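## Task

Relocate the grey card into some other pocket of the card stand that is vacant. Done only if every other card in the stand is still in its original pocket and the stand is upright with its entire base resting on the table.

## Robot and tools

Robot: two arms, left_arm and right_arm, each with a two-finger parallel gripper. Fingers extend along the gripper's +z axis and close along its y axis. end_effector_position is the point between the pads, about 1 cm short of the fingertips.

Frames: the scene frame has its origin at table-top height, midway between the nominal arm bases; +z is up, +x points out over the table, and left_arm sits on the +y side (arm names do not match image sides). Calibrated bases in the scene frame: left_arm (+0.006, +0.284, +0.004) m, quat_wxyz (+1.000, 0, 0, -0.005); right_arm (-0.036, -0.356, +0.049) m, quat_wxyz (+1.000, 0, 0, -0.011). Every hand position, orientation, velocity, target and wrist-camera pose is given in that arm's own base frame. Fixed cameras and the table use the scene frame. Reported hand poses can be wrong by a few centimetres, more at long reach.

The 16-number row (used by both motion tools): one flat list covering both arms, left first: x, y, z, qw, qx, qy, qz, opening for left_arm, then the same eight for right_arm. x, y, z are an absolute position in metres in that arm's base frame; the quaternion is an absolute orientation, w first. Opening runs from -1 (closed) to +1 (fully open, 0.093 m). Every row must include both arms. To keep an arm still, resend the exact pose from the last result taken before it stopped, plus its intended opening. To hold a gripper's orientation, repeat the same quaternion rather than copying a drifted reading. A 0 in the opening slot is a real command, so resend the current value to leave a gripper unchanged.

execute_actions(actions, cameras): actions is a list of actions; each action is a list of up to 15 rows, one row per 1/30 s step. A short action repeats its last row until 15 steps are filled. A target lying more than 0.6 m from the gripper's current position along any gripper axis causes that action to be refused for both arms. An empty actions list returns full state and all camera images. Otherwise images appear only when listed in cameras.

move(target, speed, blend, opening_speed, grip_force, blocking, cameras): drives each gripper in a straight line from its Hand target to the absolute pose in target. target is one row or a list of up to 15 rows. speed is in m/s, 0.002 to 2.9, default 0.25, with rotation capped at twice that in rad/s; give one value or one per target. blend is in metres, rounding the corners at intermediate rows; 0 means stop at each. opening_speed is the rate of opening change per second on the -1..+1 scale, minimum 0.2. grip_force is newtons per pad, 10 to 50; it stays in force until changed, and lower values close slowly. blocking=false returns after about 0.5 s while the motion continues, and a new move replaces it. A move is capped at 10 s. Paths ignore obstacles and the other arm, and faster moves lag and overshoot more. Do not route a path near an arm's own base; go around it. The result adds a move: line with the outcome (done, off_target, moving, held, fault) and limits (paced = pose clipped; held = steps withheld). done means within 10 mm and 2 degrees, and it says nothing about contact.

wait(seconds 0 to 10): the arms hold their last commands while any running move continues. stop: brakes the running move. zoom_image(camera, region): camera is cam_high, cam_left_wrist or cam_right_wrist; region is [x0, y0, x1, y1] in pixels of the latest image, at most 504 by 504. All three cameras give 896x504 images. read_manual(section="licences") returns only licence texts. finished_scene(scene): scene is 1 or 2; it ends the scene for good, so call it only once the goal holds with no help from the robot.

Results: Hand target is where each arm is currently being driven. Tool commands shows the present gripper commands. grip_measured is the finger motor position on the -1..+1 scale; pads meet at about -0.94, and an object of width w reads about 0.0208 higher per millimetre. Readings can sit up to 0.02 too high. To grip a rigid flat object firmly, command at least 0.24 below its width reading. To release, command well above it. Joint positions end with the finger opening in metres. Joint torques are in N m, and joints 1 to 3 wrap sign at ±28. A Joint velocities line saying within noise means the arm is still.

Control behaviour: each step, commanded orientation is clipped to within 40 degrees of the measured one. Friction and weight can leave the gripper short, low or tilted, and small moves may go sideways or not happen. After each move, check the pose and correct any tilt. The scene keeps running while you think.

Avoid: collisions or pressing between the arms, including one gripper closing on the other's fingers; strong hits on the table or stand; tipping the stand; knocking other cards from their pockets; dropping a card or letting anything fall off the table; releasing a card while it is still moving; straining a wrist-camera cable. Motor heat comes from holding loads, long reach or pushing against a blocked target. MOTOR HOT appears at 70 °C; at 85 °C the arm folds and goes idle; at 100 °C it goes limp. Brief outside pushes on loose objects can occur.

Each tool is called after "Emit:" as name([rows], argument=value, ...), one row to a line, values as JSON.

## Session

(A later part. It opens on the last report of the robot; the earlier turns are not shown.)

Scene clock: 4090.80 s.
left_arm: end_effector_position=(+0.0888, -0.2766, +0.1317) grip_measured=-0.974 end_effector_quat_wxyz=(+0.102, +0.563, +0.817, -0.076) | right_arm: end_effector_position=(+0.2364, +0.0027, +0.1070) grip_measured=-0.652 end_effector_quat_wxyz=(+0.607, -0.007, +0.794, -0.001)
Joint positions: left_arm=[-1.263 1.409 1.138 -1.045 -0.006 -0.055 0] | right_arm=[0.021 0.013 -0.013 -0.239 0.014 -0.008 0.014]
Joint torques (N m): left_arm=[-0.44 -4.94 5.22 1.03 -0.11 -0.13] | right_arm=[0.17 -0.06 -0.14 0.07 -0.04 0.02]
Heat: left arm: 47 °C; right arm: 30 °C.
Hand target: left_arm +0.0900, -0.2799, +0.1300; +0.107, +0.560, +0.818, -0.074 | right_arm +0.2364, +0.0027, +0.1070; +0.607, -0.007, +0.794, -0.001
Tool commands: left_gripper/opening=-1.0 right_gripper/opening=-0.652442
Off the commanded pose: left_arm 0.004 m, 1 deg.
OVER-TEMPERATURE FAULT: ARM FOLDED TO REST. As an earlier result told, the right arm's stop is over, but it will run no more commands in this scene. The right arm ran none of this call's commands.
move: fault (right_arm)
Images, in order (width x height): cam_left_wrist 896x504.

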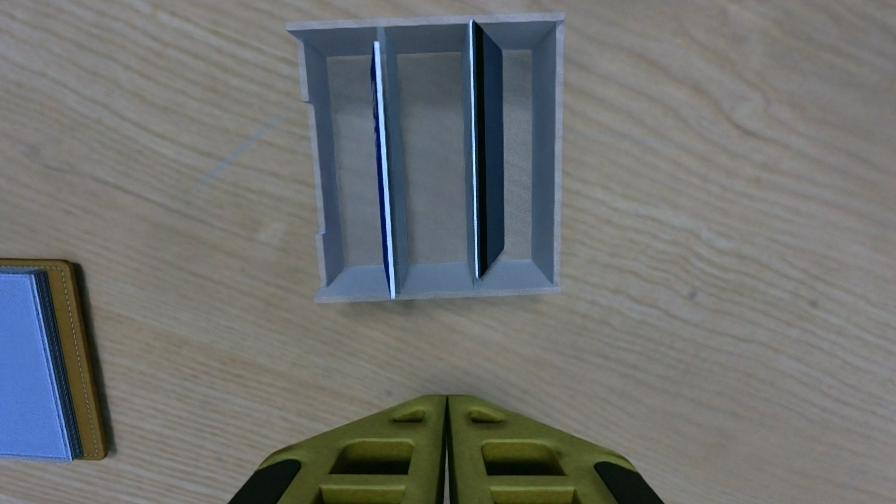

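Emit:
move([
  [0.1104,-0.2840,0.2250,0.203,0.549,0.799,-0.137,-1,0.2364,0.0027,0.1070,0.607,-0.007,0.794,-0.001,-0.652],
  [0.1999,-0.2752,0.4500,0.7630,0.2460,0.4830,-0.3900,-1,0.2364,0.0027,0.1070,0.607,-0.007,0.794,-0.001,-0.652],
], speed=0.2, blend=[0.02,0], cameras=["cam_high"])

Emit:
zoom_image(camera="cam_high", region=[260, 280, 440, 420])

Scene clock: 4153.63 s.
left_arm: end_effector_position=(+0.1972, -0.2757, +0.4501) grip_measured=-0.974 end_effector_quat_wxyz=(+0.751, +0.249, +0.477, -0.383) | right_arm: end_effector_position=(+0.2364, +0.0027, +0.1070) grip_measured=-0.652 end_effector_quat_wxyz=(+0.607, -0.007, +0.794, -0.001)
Joint positions: left_arm=[-0.949 0.955 0.79 0.6 0.003 0.008 0] | right_arm=[0.021 0.013 -0.013 -0.239 0.014 -0.008 0.014]
Joint torques (N m): left_arm=[0.83 -1.74 5.91 2.06 0.01 -0.11] | right_arm=[0.12 -0.08 -0.08 0.05 -0.03 0]
Heat: left arm: 47 °C; right arm: 30 °C.
Hand target: left_arm +0.2000, -0.2751, +0.4500; +0.752, +0.243, +0.477, -0.385 | right_arm +0.2364, +0.0027, +0.1070; +0.607, -0.007, +0.794, -0.001
Tool commands: left_gripper/opening=-1.0 right_gripper/opening=-0.652442
Off the commanded pose: left_arm 0.003 m, 1 deg.
OVER-TEMPERATURE FAULT: ARM FOLDED TO REST. As an earlier result told, the right arm's stop is over, but it will run no more commands in this scene. The right arm ran none of this call's commands.
move: fault (right_arm)
Images, in order (width x height): cam_high 896x504.

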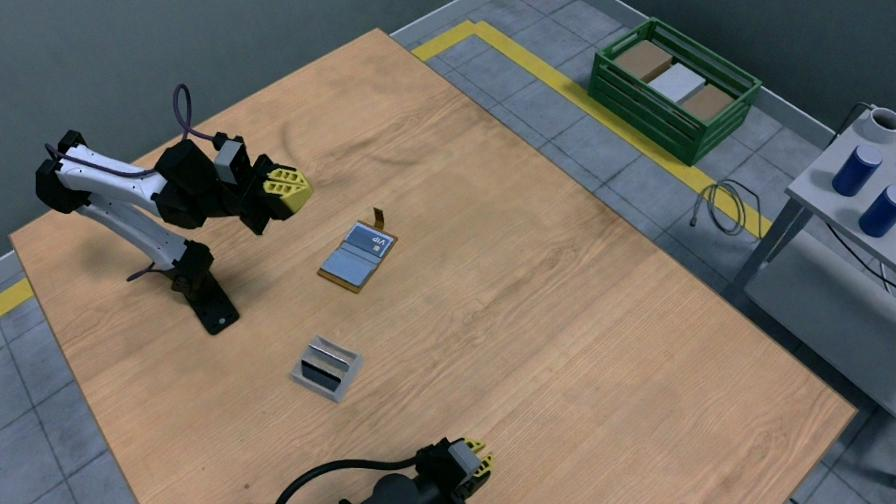

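Scaled by 2.800 from the camera's 896x504 image, which has a finer 1280x720 frame.

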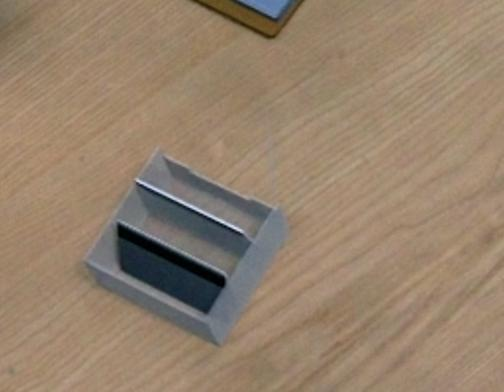

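Emit:
finished_scene(scene=2)

The scene is finished: the task was done.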